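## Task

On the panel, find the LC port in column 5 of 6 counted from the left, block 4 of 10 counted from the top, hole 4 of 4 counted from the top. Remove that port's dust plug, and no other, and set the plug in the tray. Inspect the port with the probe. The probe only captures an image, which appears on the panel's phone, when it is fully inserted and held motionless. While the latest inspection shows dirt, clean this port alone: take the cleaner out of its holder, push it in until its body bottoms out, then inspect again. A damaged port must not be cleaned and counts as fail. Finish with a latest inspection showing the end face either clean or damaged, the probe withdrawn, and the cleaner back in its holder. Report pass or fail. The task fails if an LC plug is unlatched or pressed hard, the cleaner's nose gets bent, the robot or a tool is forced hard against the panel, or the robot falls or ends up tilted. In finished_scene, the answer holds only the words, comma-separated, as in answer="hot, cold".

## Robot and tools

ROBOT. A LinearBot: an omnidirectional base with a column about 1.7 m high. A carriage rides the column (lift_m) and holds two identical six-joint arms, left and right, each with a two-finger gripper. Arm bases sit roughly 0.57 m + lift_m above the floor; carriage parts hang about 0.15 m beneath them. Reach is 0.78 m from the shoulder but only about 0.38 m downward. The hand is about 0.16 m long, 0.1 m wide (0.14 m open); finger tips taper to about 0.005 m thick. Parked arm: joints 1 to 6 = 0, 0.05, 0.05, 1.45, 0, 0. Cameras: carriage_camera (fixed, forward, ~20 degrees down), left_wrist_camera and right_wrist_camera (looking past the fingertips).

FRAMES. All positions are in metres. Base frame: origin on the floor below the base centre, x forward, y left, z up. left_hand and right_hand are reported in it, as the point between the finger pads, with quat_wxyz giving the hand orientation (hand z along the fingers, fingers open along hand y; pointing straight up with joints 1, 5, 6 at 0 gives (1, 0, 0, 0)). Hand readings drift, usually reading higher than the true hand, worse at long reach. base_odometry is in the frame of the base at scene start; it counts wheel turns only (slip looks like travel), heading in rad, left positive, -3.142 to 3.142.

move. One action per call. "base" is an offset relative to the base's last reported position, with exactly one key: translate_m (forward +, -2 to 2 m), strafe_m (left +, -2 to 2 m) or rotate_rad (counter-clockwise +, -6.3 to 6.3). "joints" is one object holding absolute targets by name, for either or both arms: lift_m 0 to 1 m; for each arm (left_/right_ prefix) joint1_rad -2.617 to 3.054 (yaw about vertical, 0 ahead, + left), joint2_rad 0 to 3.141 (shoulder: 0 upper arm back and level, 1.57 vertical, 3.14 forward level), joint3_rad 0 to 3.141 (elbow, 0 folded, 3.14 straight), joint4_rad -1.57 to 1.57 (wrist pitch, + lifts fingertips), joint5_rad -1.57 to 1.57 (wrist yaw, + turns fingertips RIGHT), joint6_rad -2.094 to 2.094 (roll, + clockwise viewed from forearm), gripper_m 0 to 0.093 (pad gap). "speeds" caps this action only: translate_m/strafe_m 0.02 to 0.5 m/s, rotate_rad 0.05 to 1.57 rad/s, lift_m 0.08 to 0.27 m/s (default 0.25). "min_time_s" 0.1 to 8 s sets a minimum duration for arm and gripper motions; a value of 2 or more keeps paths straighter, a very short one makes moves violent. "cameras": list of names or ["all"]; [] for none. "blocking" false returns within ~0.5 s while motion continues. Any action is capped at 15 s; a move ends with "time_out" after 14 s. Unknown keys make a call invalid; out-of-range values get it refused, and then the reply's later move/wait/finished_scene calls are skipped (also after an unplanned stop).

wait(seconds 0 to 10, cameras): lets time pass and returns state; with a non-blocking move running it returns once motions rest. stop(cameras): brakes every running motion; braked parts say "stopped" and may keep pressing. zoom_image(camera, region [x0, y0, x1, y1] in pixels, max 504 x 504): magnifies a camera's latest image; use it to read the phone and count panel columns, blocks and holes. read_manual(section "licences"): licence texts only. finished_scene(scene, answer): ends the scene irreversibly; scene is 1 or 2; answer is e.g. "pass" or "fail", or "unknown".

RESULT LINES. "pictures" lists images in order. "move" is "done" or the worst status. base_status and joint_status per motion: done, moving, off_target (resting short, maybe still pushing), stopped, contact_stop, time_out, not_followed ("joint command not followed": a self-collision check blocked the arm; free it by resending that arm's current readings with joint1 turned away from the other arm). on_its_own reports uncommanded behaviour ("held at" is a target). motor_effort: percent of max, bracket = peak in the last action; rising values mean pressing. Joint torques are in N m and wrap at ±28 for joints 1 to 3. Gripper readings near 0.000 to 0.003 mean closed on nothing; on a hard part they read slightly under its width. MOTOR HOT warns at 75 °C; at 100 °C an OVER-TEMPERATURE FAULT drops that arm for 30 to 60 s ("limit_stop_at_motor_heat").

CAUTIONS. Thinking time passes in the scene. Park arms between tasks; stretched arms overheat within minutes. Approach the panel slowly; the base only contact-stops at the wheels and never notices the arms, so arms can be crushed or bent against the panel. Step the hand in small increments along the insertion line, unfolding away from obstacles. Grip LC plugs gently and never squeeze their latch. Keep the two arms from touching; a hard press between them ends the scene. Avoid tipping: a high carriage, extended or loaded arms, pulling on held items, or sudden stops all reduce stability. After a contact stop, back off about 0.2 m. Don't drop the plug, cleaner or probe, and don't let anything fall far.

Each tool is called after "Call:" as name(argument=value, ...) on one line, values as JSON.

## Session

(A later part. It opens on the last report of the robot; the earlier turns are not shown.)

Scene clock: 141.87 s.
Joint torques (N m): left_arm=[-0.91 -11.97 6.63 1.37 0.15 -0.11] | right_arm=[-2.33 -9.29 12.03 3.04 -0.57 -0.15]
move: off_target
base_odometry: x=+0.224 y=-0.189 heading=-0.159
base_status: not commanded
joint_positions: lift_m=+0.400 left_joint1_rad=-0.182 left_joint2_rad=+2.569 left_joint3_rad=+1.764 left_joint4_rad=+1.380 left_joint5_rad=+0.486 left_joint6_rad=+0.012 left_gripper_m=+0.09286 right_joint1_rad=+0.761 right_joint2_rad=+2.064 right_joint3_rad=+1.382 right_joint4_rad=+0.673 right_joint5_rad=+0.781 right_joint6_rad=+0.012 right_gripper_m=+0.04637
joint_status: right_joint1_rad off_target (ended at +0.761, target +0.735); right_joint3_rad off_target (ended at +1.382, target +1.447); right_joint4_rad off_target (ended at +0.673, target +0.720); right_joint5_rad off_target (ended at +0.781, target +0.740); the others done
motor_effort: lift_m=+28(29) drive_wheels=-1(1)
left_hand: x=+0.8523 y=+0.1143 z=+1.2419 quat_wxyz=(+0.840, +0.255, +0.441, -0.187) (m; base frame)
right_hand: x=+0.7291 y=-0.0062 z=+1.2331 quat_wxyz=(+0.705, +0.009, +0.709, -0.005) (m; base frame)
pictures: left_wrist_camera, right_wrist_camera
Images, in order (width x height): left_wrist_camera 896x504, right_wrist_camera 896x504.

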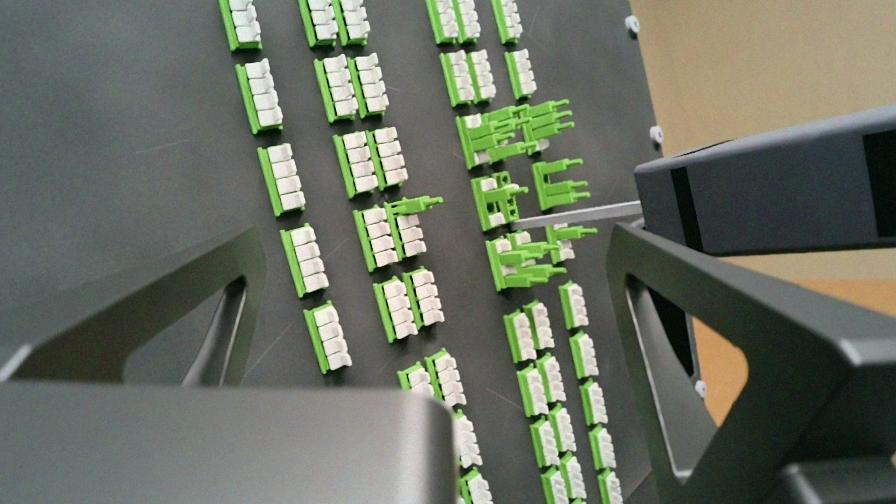

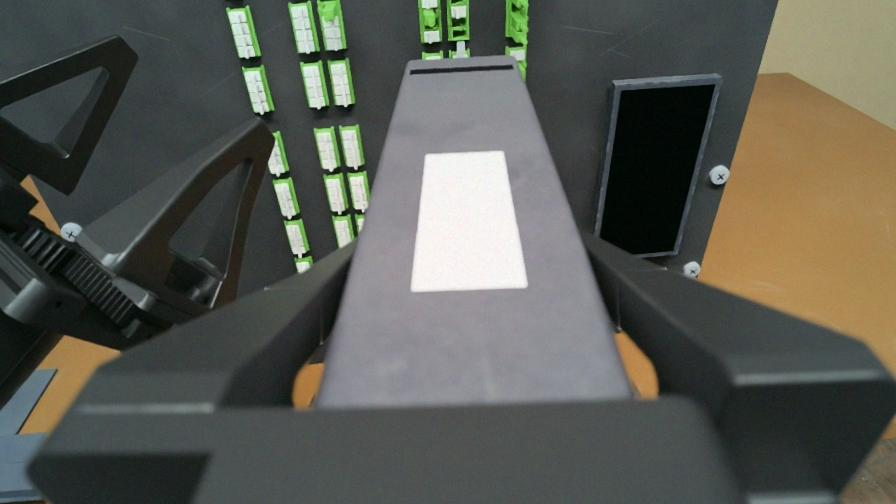

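Call:
move(base={"translate_m": -0.05}, speeds={"translate_m":0.08}, cameras=["left_wrist_camera","right_wrist_camera"])

Call:
zoom_image(camera="left_wrist_camera", region=[440, 100, 640, 280])

Call:
zoom_image(camera="right_wrist_camera", region=[390, 0, 550, 110])

Scene clock: 143.87 s.
Joint torques (N m): left_arm=[-0.94 -12.01 6.6 1.32 0.15 -0.11] | right_arm=[0.4 -10.52 10.85 3.11 -0.13 -0.14]
move: done
base_odometry: x=+0.175 y=-0.181 heading=-0.159
base_status: done
joint_positions: lift_m=+0.400 left_joint1_rad=-0.182 left_joint2_rad=+2.570 left_joint3_rad=+1.764 left_joint4_rad=+1.384 left_joint5_rad=+0.486 left_joint6_rad=+0.012 left_gripper_m=+0.09286 right_joint1_rad=+0.735 right_joint2_rad=+2.076 right_joint3_rad=+1.399 right_joint4_rad=+0.672 right_joint5_rad=+0.746 right_joint6_rad=+0.012 right_gripper_m=+0.04637
joint_status: not commanded
on_its_own: right_joint1_rad moved -0.026 to your old target +0.735; right_joint5_rad moved -0.035 to your old target +0.740
motor_effort: lift_m=+28(29) drive_wheels=-2(8)
left_hand: x=+0.8519 y=+0.1144 z=+1.2421 quat_wxyz=(+0.841, +0.255, +0.439, -0.187) (m; base frame)
right_hand: x=+0.7394 y=-0.0108 z=+1.2328 quat_wxyz=(+0.706, +0.007, +0.709, -0.001) (m; base frame)
pictures: left_wrist_camera, right_wrist_camera
Images, in order (width x height): left_wrist_camera 896x504, right_wrist_camera 896x504.

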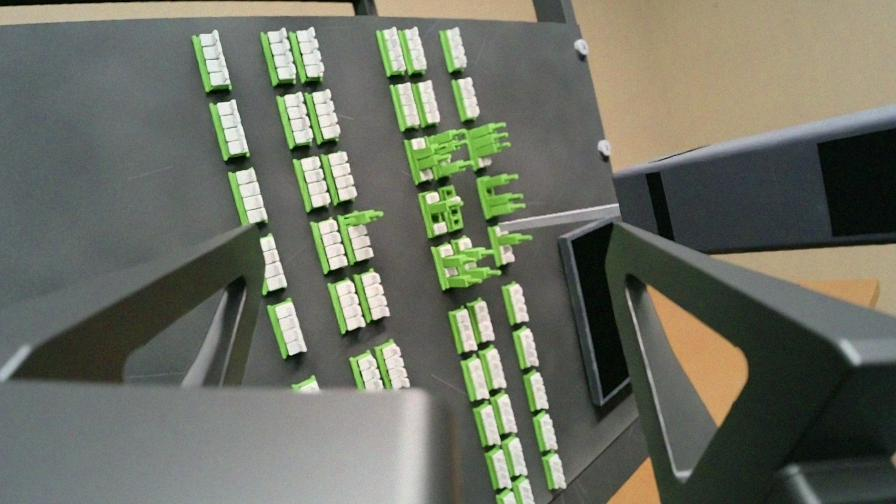

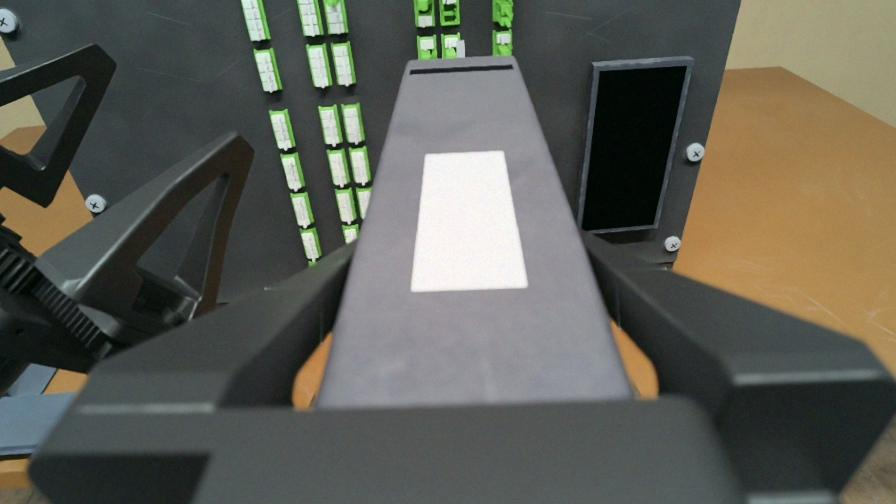

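Scaled by 2.520 from the camera's 896x504 image, which has a finer 1280x720 frame.

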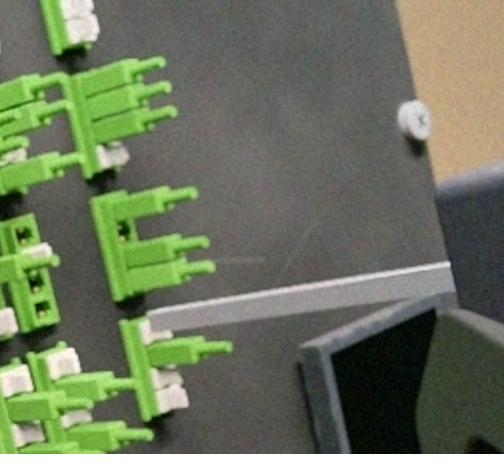

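Scaled by 3.150 from the camera's 896x504 image, which has a finer 1280x720 frame.

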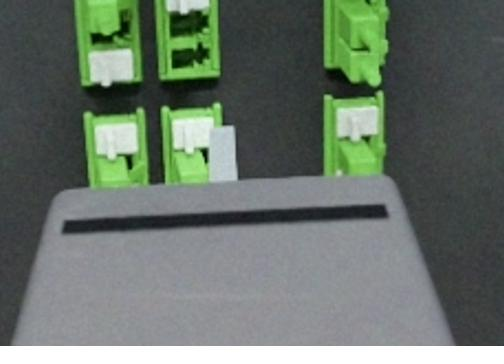

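Call:
zoom_image(camera="left_wrist_camera", region=[400, 120, 530, 250])

Call:
zoom_image(camera="left_wrist_camera", region=[480, 150, 896, 300])

Scaled by 3.877 from the camera's 896x504 image, which has a finer 1280x720 frame.

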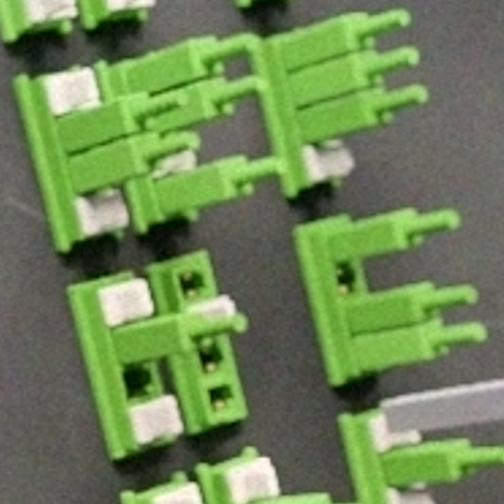

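Scaled by 1.212 from the camera's 896x504 image, which has a finer 1280x720 frame.

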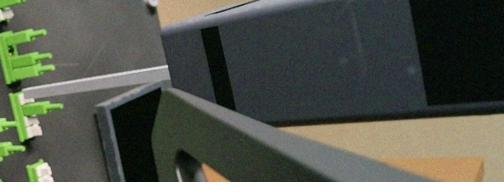

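Call:
move(joints={"right_joint1_rad":0.76,"right_joint2_rad":2.00,"right_joint3_rad":1.36,"right_joint4_rad":0.72,"right_joint5_rad":0.755}, min_time_s=1, cameras=[])

Call:
move(joints={"right_joint1_rad":0.740,"right_joint2_rad":2.068,"right_joint3_rad":1.438,"right_joint4_rad":0.715,"right_joint5_rad":0.735}, min_time_s=2, cameras=["left_wrist_camera","right_wrist_camera"])

Call:
zoom_image(camera="left_wrist_camera", region=[400, 120, 560, 260])

Call:
zoom_image(camera="right_wrist_camera", region=[390, 0, 530, 80])

Scene clock: 150.20 s.
Joint torques (N m): left_arm=[-0.91 -12.03 6.61 1.33 0.15 -0.11] | right_arm=[0.79 -17.06 6.83 3.11 0.06 -0.14]
move: off_target
base_odometry: x=+0.175 y=-0.181 heading=-0.159
base_status: not commanded
joint_positions: lift_m=+0.400 left_joint1_rad=-0.182 left_joint2_rad=+2.570 left_joint3_rad=+1.764 left_joint4_rad=+1.384 left_joint5_rad=+0.486 left_joint6_rad=+0.012 left_gripper_m=+0.09286 right_joint1_rad=+0.755 right_joint2_rad=+2.063 right_joint3_rad=+1.363 right_joint4_rad=+0.670 right_joint5_rad=+0.746 right_joint6_rad=+0.012 right_gripper_m=+0.04637
joint_status: right_joint4_rad off_target (ended at +0.670, target +0.720); the others done
motor_effort: lift_m=+28(29) drive_wheels=-1(2)
left_hand: x=+0.8519 y=+0.1144 z=+1.2421 quat_wxyz=(+0.841, +0.255, +0.439, -0.187) (m; base frame)
right_hand: x=+0.7291 y=-0.0045 z=+1.2246 quat_wxyz=(+0.699, -0.006, +0.715, +0.000) (m; base frame)
pictures: none
No camera images: "cameras" was empty.

Scene clock: 152.50 s.
Joint torques (N m): left_arm=[-0.92 -12.04 6.61 1.34 0.15 -0.11] | right_arm=[-0.28 -10.81 10.8 3.05 -0.18 -0.15]
move: off_target
base_odometry: x=+0.175 y=-0.181 heading=-0.159
base_status: not commanded
joint_positions: lift_m=+0.400 left_joint1_rad=-0.182 left_joint2_rad=+2.570 left_joint3_rad=+1.764 left_joint4_rad=+1.384 left_joint5_rad=+0.486 left_joint6_rad=+0.012 left_gripper_m=+0.09286 right_joint1_rad=+0.746 right_joint2_rad=+2.063 right_joint3_rad=+1.389 right_joint4_rad=+0.669 right_joint5_rad=+0.743 right_joint6_rad=+0.012 right_gripper_m=+0.04637
joint_status: right_joint4_rad off_target (ended at +0.669, target +0.715); the others done
motor_effort: lift_m=+28(29) drive_wheels=-2(2)
left_hand: x=+0.8519 y=+0.1144 z=+1.2421 quat_wxyz=(+0.841, +0.255, +0.439, -0.187) (m; base frame)
right_hand: x=+0.7342 y=-0.0067 z=+1.2357 quat_wxyz=(+0.706, +0.002, +0.708, +0.004) (m; base frame)
pictures: left_wrist_camera, right_wrist_camera
Images, in order (width x height): left_wrist_camera 896x504, right_wrist_camera 896x504.

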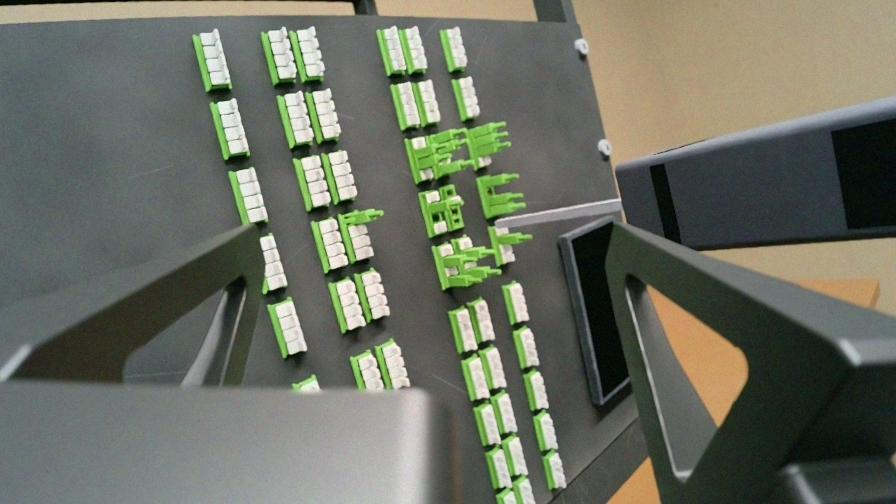

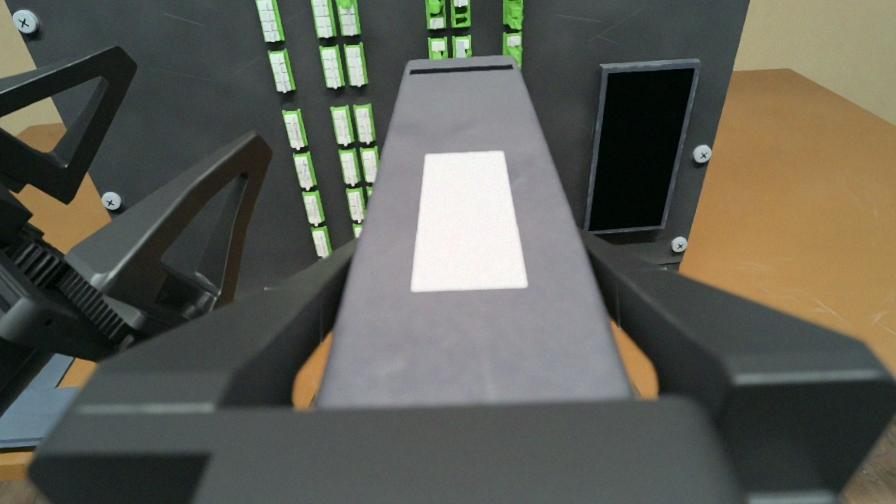

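Scaled by 3.150 from the camera's 896x504 image, which has a finer 1280x720 frame.

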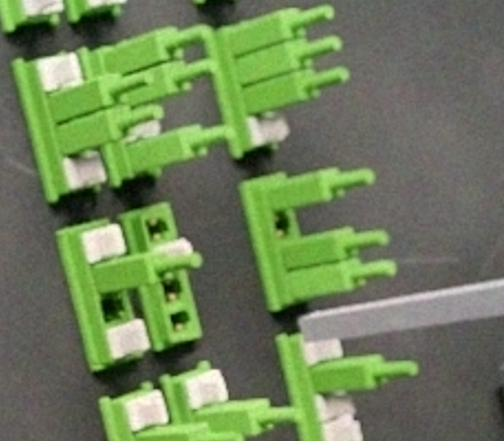

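Scaled by 3.600 from the camera's 896x504 image, which has a finer 1280x720 frame.

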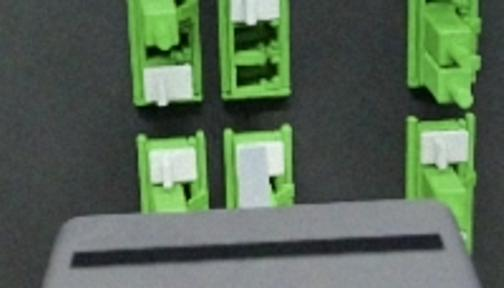

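Call:
move(joints={"right_joint1_rad":0.730,"right_joint5_rad":0.727,"lift_m":0.4045}, min_time_s=1, cameras=["left_wrist_camera","right_wrist_camera"])

Call:
zoom_image(camera="left_wrist_camera", region=[400, 120, 560, 260])

Call:
zoom_image(camera="right_wrist_camera", region=[390, 0, 530, 80])

Scene clock: 155.53 s.
Joint torques (N m): left_arm=[-0.92 -12.44 6.38 1.31 0.15 -0.11] | right_arm=[-0.29 -11.04 10.44 3.14 -0.12 -0.14]
move: done
base_odometry: x=+0.175 y=-0.181 heading=-0.159
base_status: not commanded
joint_positions: lift_m=+0.404 left_joint1_rad=-0.182 left_joint2_rad=+2.574 left_joint3_rad=+1.768 left_joint4_rad=+1.387 left_joint5_rad=+0.486 left_joint6_rad=+0.012 left_gripper_m=+0.09286 right_joint1_rad=+0.736 right_joint2_rad=+2.064 right_joint3_rad=+1.394 right_joint4_rad=+0.663 right_joint5_rad=+0.734 right_joint6_rad=+0.012 right_gripper_m=+0.04637
joint_status: all done
motor_effort: lift_m=+29(36) drive_wheels=-2(2)
left_hand: x=+0.8522 y=+0.1143 z=+1.2455 quat_wxyz=(+0.841, +0.255, +0.439, -0.187) (m; base frame)
right_hand: x=+0.7377 y=-0.0098 z=+1.2398 quat_wxyz=(+0.705, +0.002, +0.709, +0.003) (m; base frame)
pictures: left_wrist_camera, right_wrist_camera
Images, in order (width x height): left_wrist_camera 896x504, right_wrist_camera 896x504.

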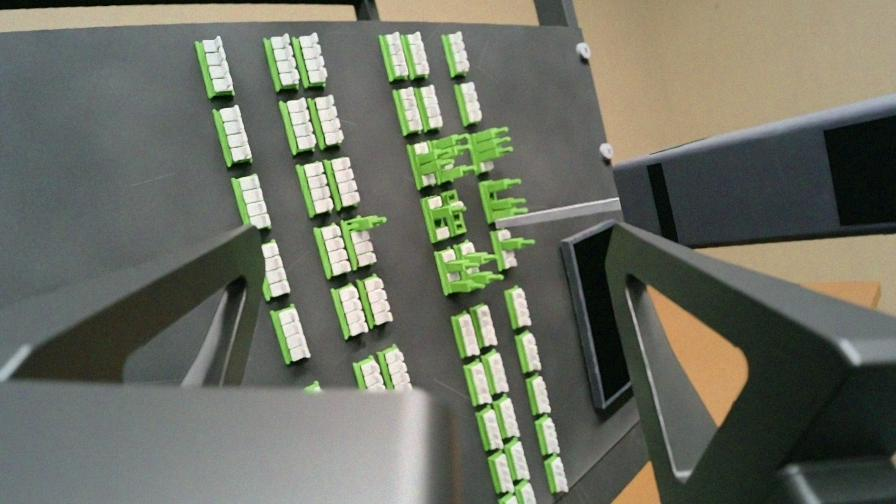

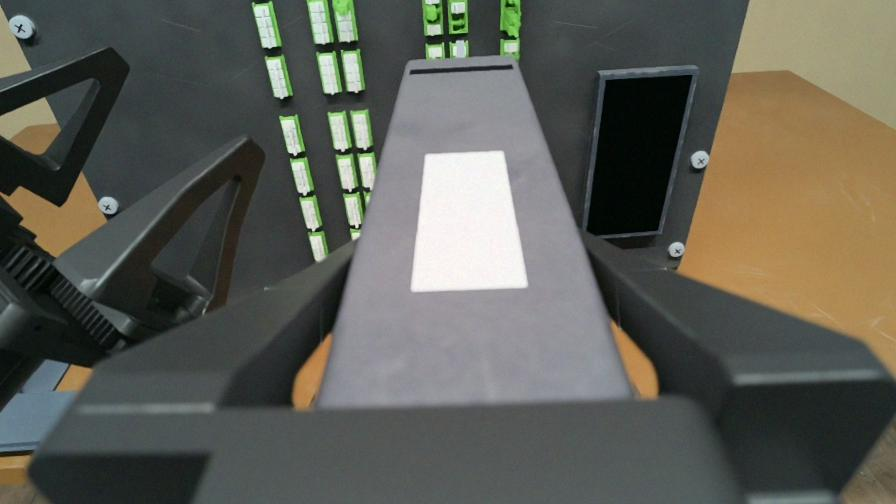

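Scaled by 3.150 from the camera's 896x504 image, which has a finer 1280x720 frame.

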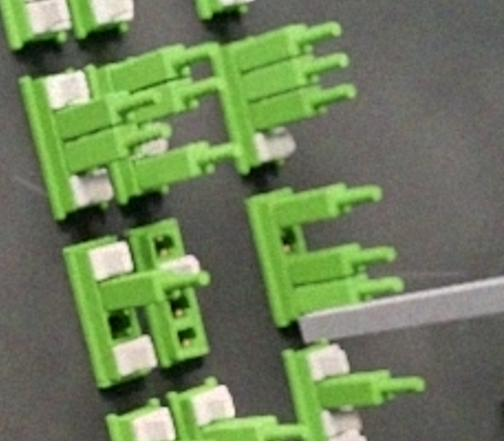

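Scaled by 3.600 from the camera's 896x504 image, which has a finer 1280x720 frame.

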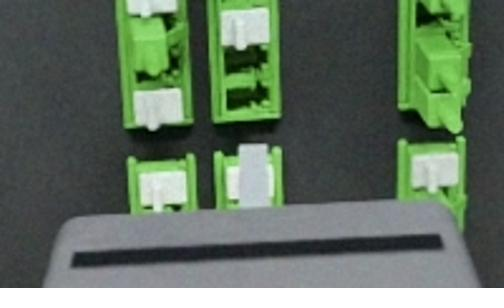

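Call:
zoom_image(camera="right_wrist_camera", region=[415, 0, 525, 60])

Call:
zoom_image(camera="left_wrist_camera", region=[410, 180, 480, 250])

Scaled by 4.582 from the camera's 896x504 image, which has a finer 1280x720 frame.

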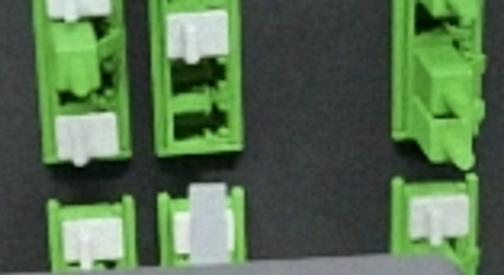

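Scaled by 7.200 from the camera's 896x504 image, which has a finer 1280x720 frame.

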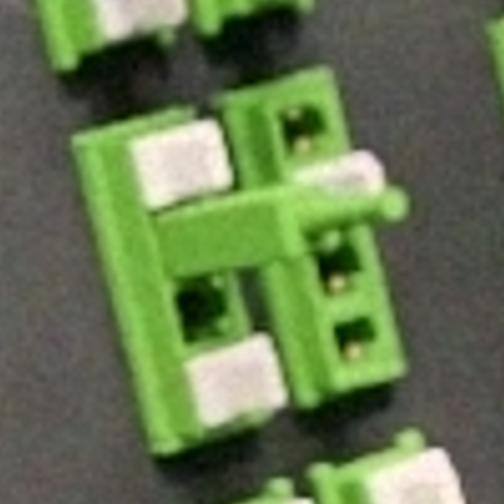

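Call:
move(joints={"right_joint1_rad":0.697,"right_joint2_rad":2.149,"right_joint3_rad":1.549,"right_joint4_rad":0.686,"right_joint5_rad":0.696}, min_time_s=2.5, cameras=["left_wrist_camera","right_wrist_camera"])

Call:
zoom_image(camera="left_wrist_camera", region=[400, 170, 500, 260])

Call:
zoom_image(camera="right_wrist_camera", region=[405, 0, 515, 70])

Scene clock: 160.77 s.
Joint torques (N m): left_arm=[-0.92 -12.42 6.37 1.31 0.15 -0.11] | right_arm=[-0.34 -10.99 10.97 3.05 -0.15 -0.13]
move: off_target
base_odometry: x=+0.175 y=-0.181 heading=-0.159
base_status: not commanded
joint_positions: lift_m=+0.404 left_joint1_rad=-0.182 left_joint2_rad=+2.574 left_joint3_rad=+1.768 left_joint4_rad=+1.387 left_joint5_rad=+0.486 left_joint6_rad=+0.012 left_gripper_m=+0.09286 right_joint1_rad=+0.703 right_joint2_rad=+2.138 right_joint3_rad=+1.499 right_joint4_rad=+0.642 right_joint5_rad=+0.704 right_joint6_rad=+0.012 right_gripper_m=+0.04637
joint_status: right_joint4_rad off_target (ended at +0.642, target +0.686); the others done
motor_effort: lift_m=+30(30) drive_wheels=-2(2)
left_hand: x=+0.8522 y=+0.1143 z=+1.2455 quat_wxyz=(+0.841, +0.255, +0.439, -0.187) (m; base frame)
right_hand: x=+0.7627 y=-0.0083 z=+1.2399 quat_wxyz=(+0.708, +0.005, +0.706, +0.005) (m; base frame)
pictures: left_wrist_camera, right_wrist_camera
Images, in order (width x height): left_wrist_camera 896x504, right_wrist_camera 896x504.

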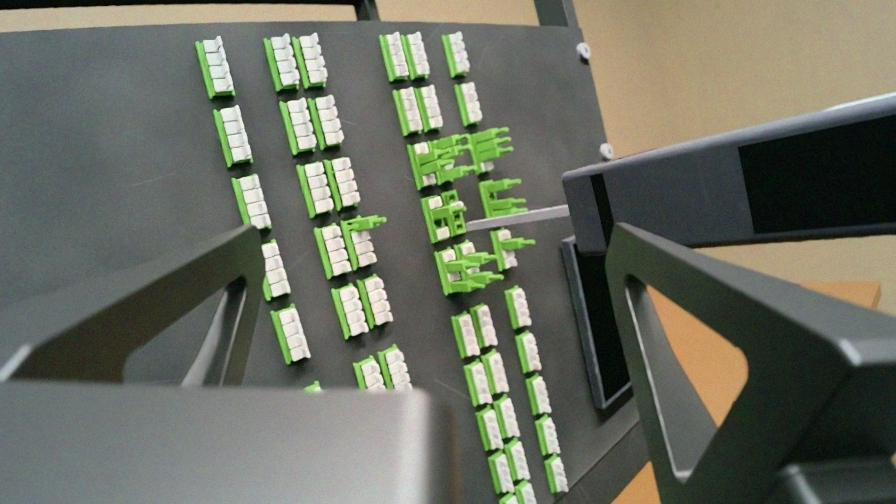

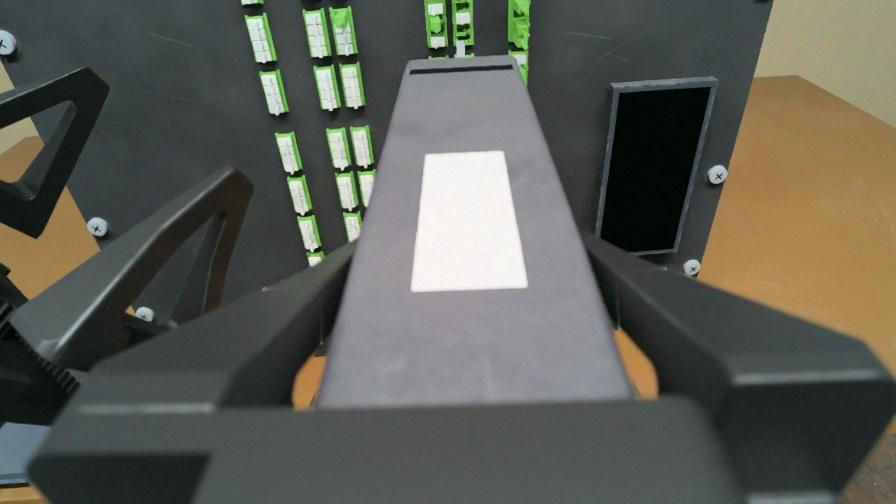

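Scaled by 5.040 from the camera's 896x504 image, which has a finer 1280x720 frame.

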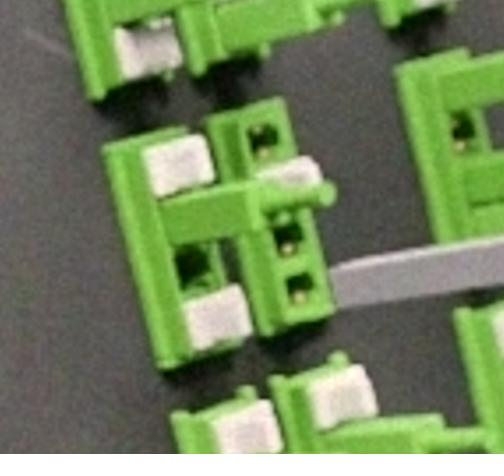

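Scaled by 4.582 from the camera's 896x504 image, which has a finer 1280x720 frame.

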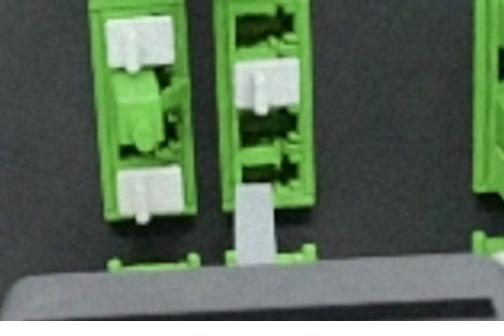

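Call:
move(joints={"right_joint1_rad":0.6905,"right_joint2_rad":2.167,"right_joint3_rad":1.575,"right_joint4_rad":0.678,"right_joint5_rad":0.6895}, min_time_s=1.5, cameras=["left_wrist_camera","right_wrist_camera"])

Call:
zoom_image(camera="left_wrist_camera", region=[430, 190, 500, 260])

Call:
zoom_image(camera="right_wrist_camera", region=[420, 0, 500, 60])

Scene clock: 163.63 s.
Joint torques (N m): left_arm=[-0.91 -12.44 6.37 1.31 0.15 -0.11] | right_arm=[-0.28 -11.18 11.02 3.05 -0.18 -0.15]
move: off_target
base_odometry: x=+0.175 y=-0.181 heading=-0.159
base_status: not commanded
joint_positions: lift_m=+0.404 left_joint1_rad=-0.182 left_joint2_rad=+2.574 left_joint3_rad=+1.768 left_joint4_rad=+1.387 left_joint5_rad=+0.486 left_joint6_rad=+0.012 left_gripper_m=+0.09286 right_joint1_rad=+0.697 right_joint2_rad=+2.155 right_joint3_rad=+1.525 right_joint4_rad=+0.634 right_joint5_rad=+0.697 right_joint6_rad=+0.012 right_gripper_m=+0.04637
joint_status: right_joint4_rad off_target (ended at +0.634, target +0.678); the others done
motor_effort: lift_m=+29(30) drive_wheels=-2(2)
left_hand: x=+0.8522 y=+0.1143 z=+1.2455 quat_wxyz=(+0.841, +0.255, +0.439, -0.187) (m; base frame)
right_hand: x=+0.7682 y=-0.0077 z=+1.2392 quat_wxyz=(+0.708, +0.005, +0.706, +0.005) (m; base frame)
pictures: left_wrist_camera, right_wrist_camera
Images, in order (width x height): left_wrist_camera 896x504, right_wrist_camera 896x504.

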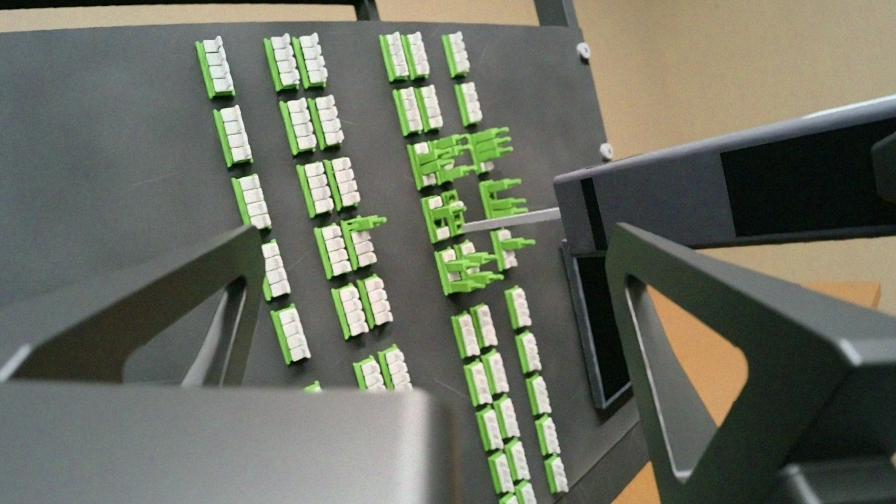

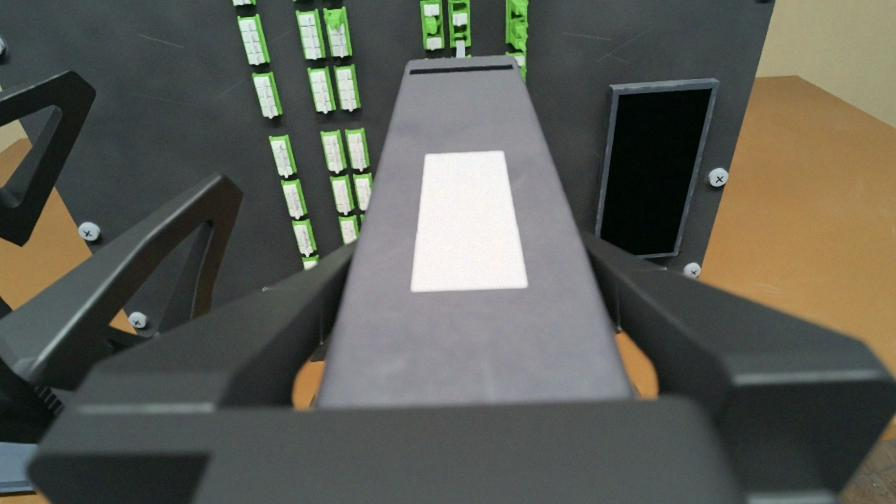

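Scaled by 7.200 from the camera's 896x504 image, which has a finer 1280x720 frame.

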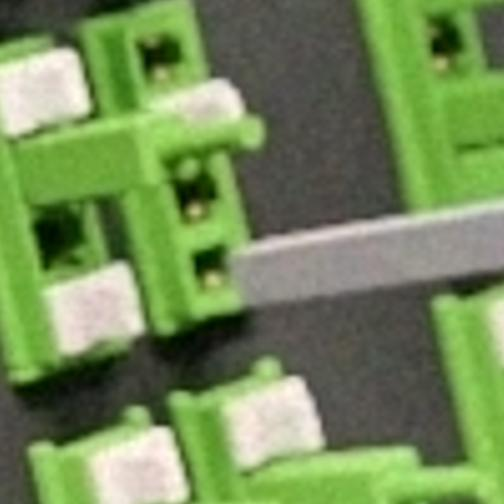

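Scaled by 6.300 from the camera's 896x504 image, which has a finer 1280x720 frame.

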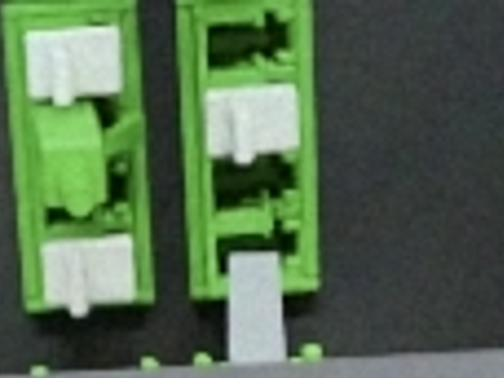

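Call:
move(joints={"right_joint5_rad":0.6855,"lift_m":0.405}, min_time_s=1, cameras=["left_wrist_camera","right_wrist_camera"])

Call:
zoom_image(camera="left_wrist_camera", region=[430, 190, 500, 260])

Call:
zoom_image(camera="right_wrist_camera", region=[420, 0, 500, 60])

Scene clock: 166.90 s.
Joint torques (N m): left_arm=[-0.92 -12.42 6.37 1.31 0.15 -0.11] | right_arm=[-0.25 -11.14 11 3.08 -0.16 -0.14]
move: done
base_odometry: x=+0.175 y=-0.181 heading=-0.159
base_status: not commanded
joint_positions: lift_m=+0.405 left_joint1_rad=-0.182 left_joint2_rad=+2.574 left_joint3_rad=+1.768 left_joint4_rad=+1.387 left_joint5_rad=+0.486 left_joint6_rad=+0.012 left_gripper_m=+0.09286 right_joint1_rad=+0.697 right_joint2_rad=+2.156 right_joint3_rad=+1.525 right_joint4_rad=+0.632 right_joint5_rad=+0.693 right_joint6_rad=+0.012 right_gripper_m=+0.04637
joint_status: all done
motor_effort: lift_m=+31(32) drive_wheels=-1(2)
left_hand: x=+0.8522 y=+0.1143 z=+1.2460 quat_wxyz=(+0.841, +0.255, +0.439, -0.187) (m; base frame)
right_hand: x=+0.7682 y=-0.0070 z=+1.2391 quat_wxyz=(+0.708, +0.004, +0.707, +0.006) (m; base frame)
pictures: left_wrist_camera, right_wrist_camera
Images, in order (width x height): left_wrist_camera 896x504, right_wrist_camera 896x504.

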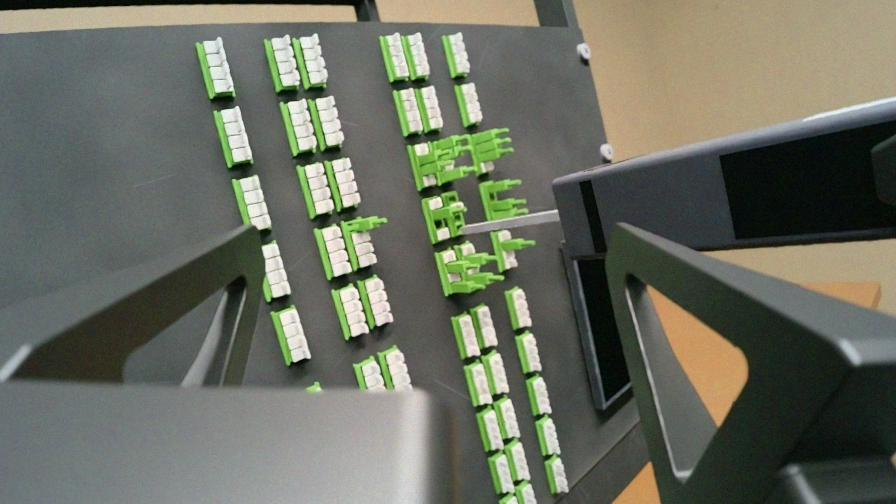

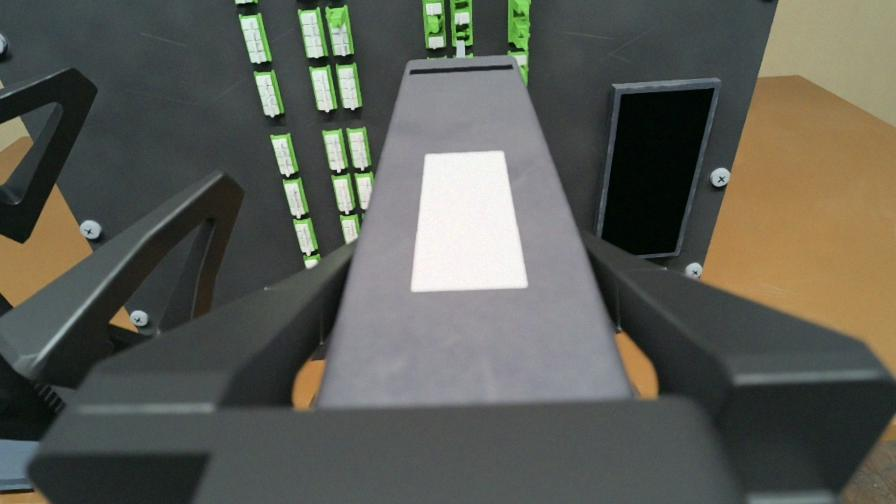

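Scaled by 7.200 from the camera's 896x504 image, which has a finer 1280x720 frame.

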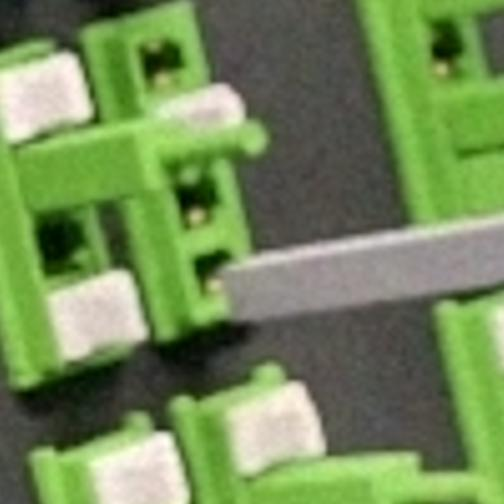

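Scaled by 6.300 from the camera's 896x504 image, which has a finer 1280x720 frame.

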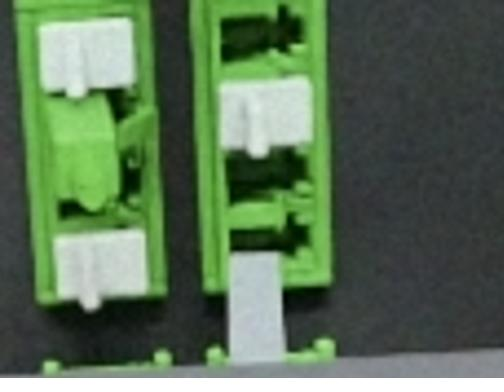

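Call:
move(joints={"lift_m":0.4063}, speeds={"lift_m":0.08}, cameras=["left_wrist_camera","right_wrist_camera"])

Call:
zoom_image(camera="left_wrist_camera", region=[440, 200, 480, 250])

Call:
zoom_image(camera="right_wrist_camera", region=[440, 10, 480, 60])

Scene clock: 171.27 s.
Joint torques (N m): left_arm=[-0.92 -12.53 6.37 1.3 0.15 -0.11] | right_arm=[-0.31 -11.12 10.91 3.1 -0.18 -0.13]
move: done
base_odometry: x=+0.175 y=-0.181 heading=-0.159
base_status: not commanded
joint_positions: lift_m=+0.406 left_joint1_rad=-0.182 left_joint2_rad=+2.575 left_joint3_rad=+1.768 left_joint4_rad=+1.388 left_joint5_rad=+0.486 left_joint6_rad=+0.012 left_gripper_m=+0.09286 right_joint1_rad=+0.697 right_joint2_rad=+2.157 right_joint3_rad=+1.525 right_joint4_rad=+0.630 right_joint5_rad=+0.692 right_joint6_rad=+0.012 right_gripper_m=+0.04637
joint_status: all done
motor_effort: lift_m=+30(31) drive_wheels=+2(2)
left_hand: x=+0.8521 y=+0.1143 z=+1.2470 quat_wxyz=(+0.841, +0.255, +0.439, -0.187) (m; base frame)
right_hand: x=+0.7684 y=-0.0066 z=+1.2390 quat_wxyz=(+0.706, +0.002, +0.708, +0.005) (m; base frame)
pictures: left_wrist_camera, right_wrist_camera
Images, in order (width x height): left_wrist_camera 896x504, right_wrist_camera 896x504.

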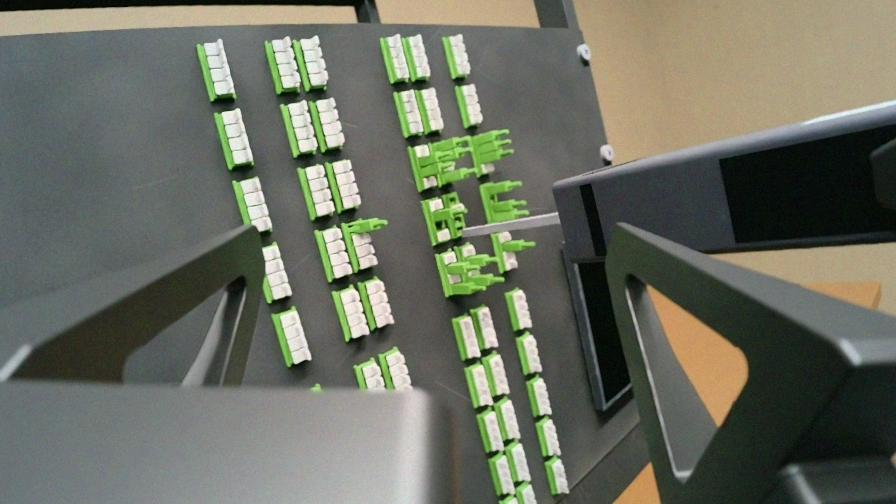

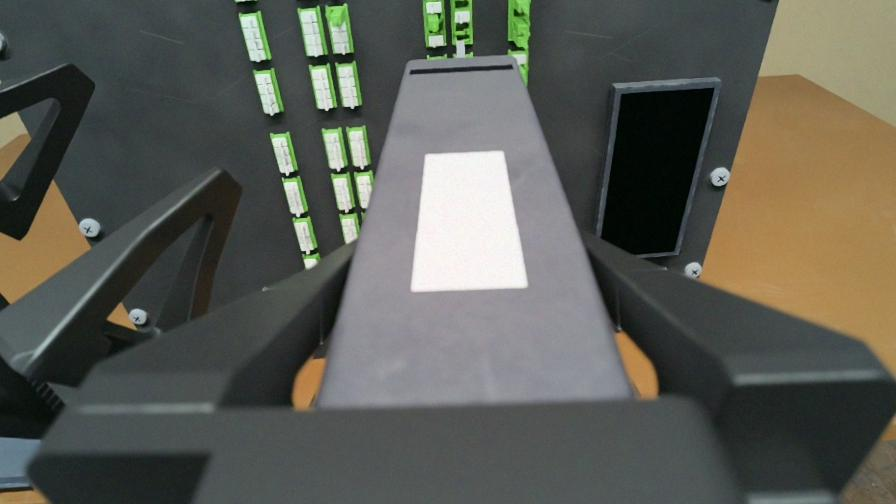

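Scaled by 10.080 from the camera's 896x504 image, which has a finer 1280x720 frame.

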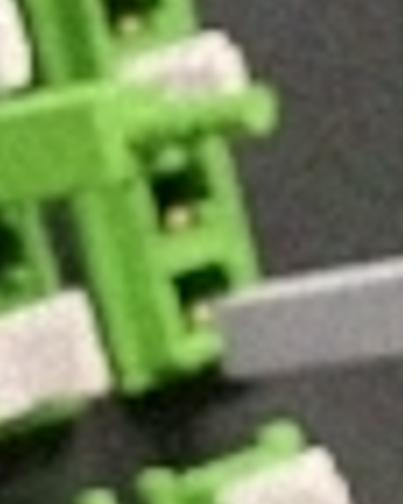

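Scaled by 10.080 from the camera's 896x504 image, which has a finer 1280x720 frame.

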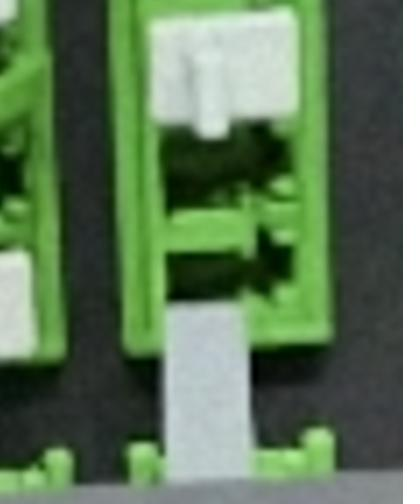

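Call:
move(joints={"lift_m":0.4087}, speeds={"lift_m":0.08}, cameras=["left_wrist_camera","right_wrist_camera"])

Call:
zoom_image(camera="left_wrist_camera", region=[440, 200, 480, 250])

Call:
zoom_image(camera="right_wrist_camera", region=[440, 10, 480, 60])

Scene clock: 172.30 s.
Joint torques (N m): left_arm=[-0.9 -12.64 6.22 1.28 0.14 -0.11] | right_arm=[-0.18 -11.52 10.7 3.12 -0.14 -0.13]
move: done
base_odometry: x=+0.175 y=-0.181 heading=-0.159
base_status: not commanded
joint_positions: lift_m=+0.408 left_joint1_rad=-0.182 left_joint2_rad=+2.577 left_joint3_rad=+1.770 left_joint4_rad=+1.390 left_joint5_rad=+0.486 left_joint6_rad=+0.012 left_gripper_m=+0.09286 right_joint1_rad=+0.697 right_joint2_rad=+2.159 right_joint3_rad=+1.527 right_joint4_rad=+0.627 right_joint5_rad=+0.692 right_joint6_rad=+0.012 right_gripper_m=+0.04637
joint_status: all done
motor_effort: lift_m=+30(33) drive_wheels=-1(2)
left_hand: x=+0.8521 y=+0.1143 z=+1.2495 quat_wxyz=(+0.842, +0.255, +0.438, -0.186) (m; base frame)
right_hand: x=+0.7688 y=-0.0063 z=+1.2405 quat_wxyz=(+0.706, +0.001, +0.709, +0.005) (m; base frame)
pictures: left_wrist_camera, right_wrist_camera
Images, in order (width x height): left_wrist_camera 896x504, right_wrist_camera 896x504.

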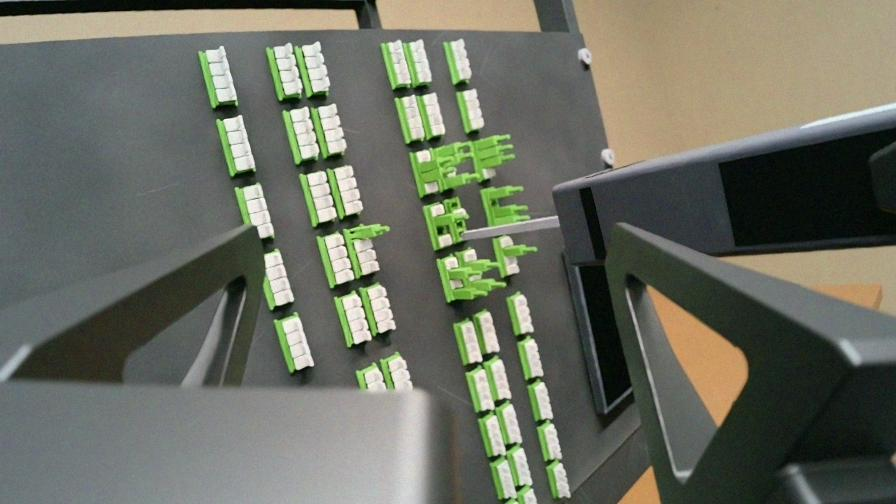

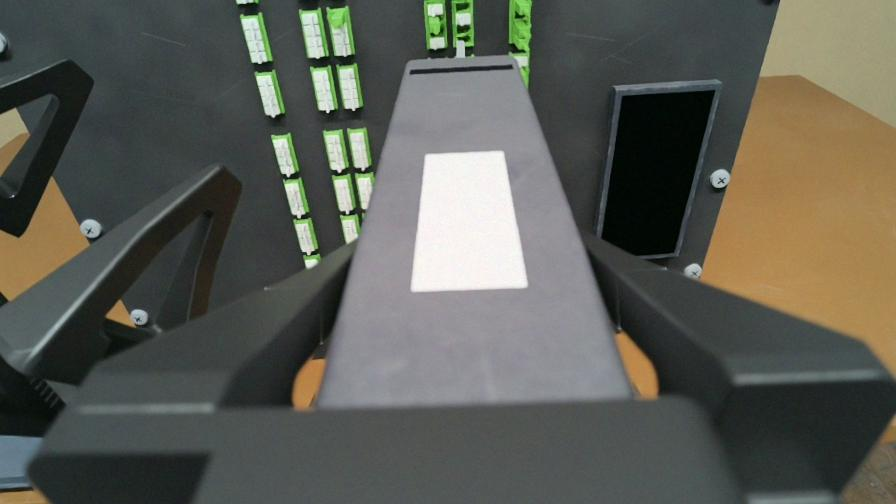

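Scaled by 10.080 from the camera's 896x504 image, which has a finer 1280x720 frame.

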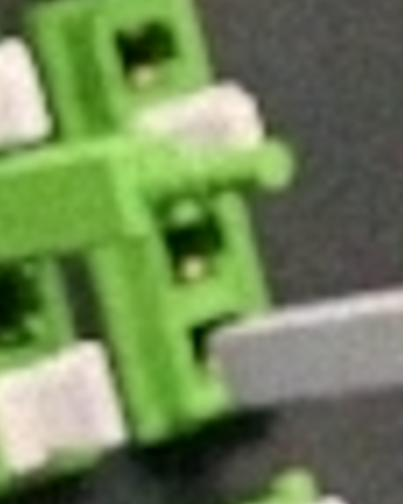

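Scaled by 10.080 from the camera's 896x504 image, which has a finer 1280x720 frame.

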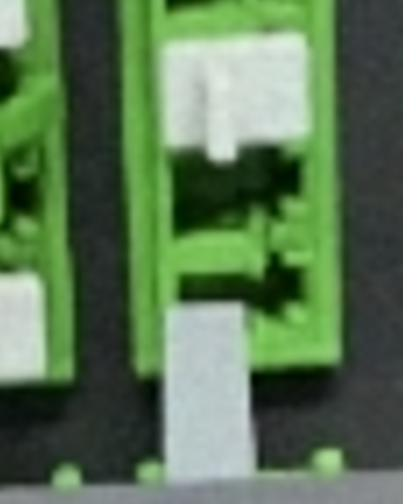

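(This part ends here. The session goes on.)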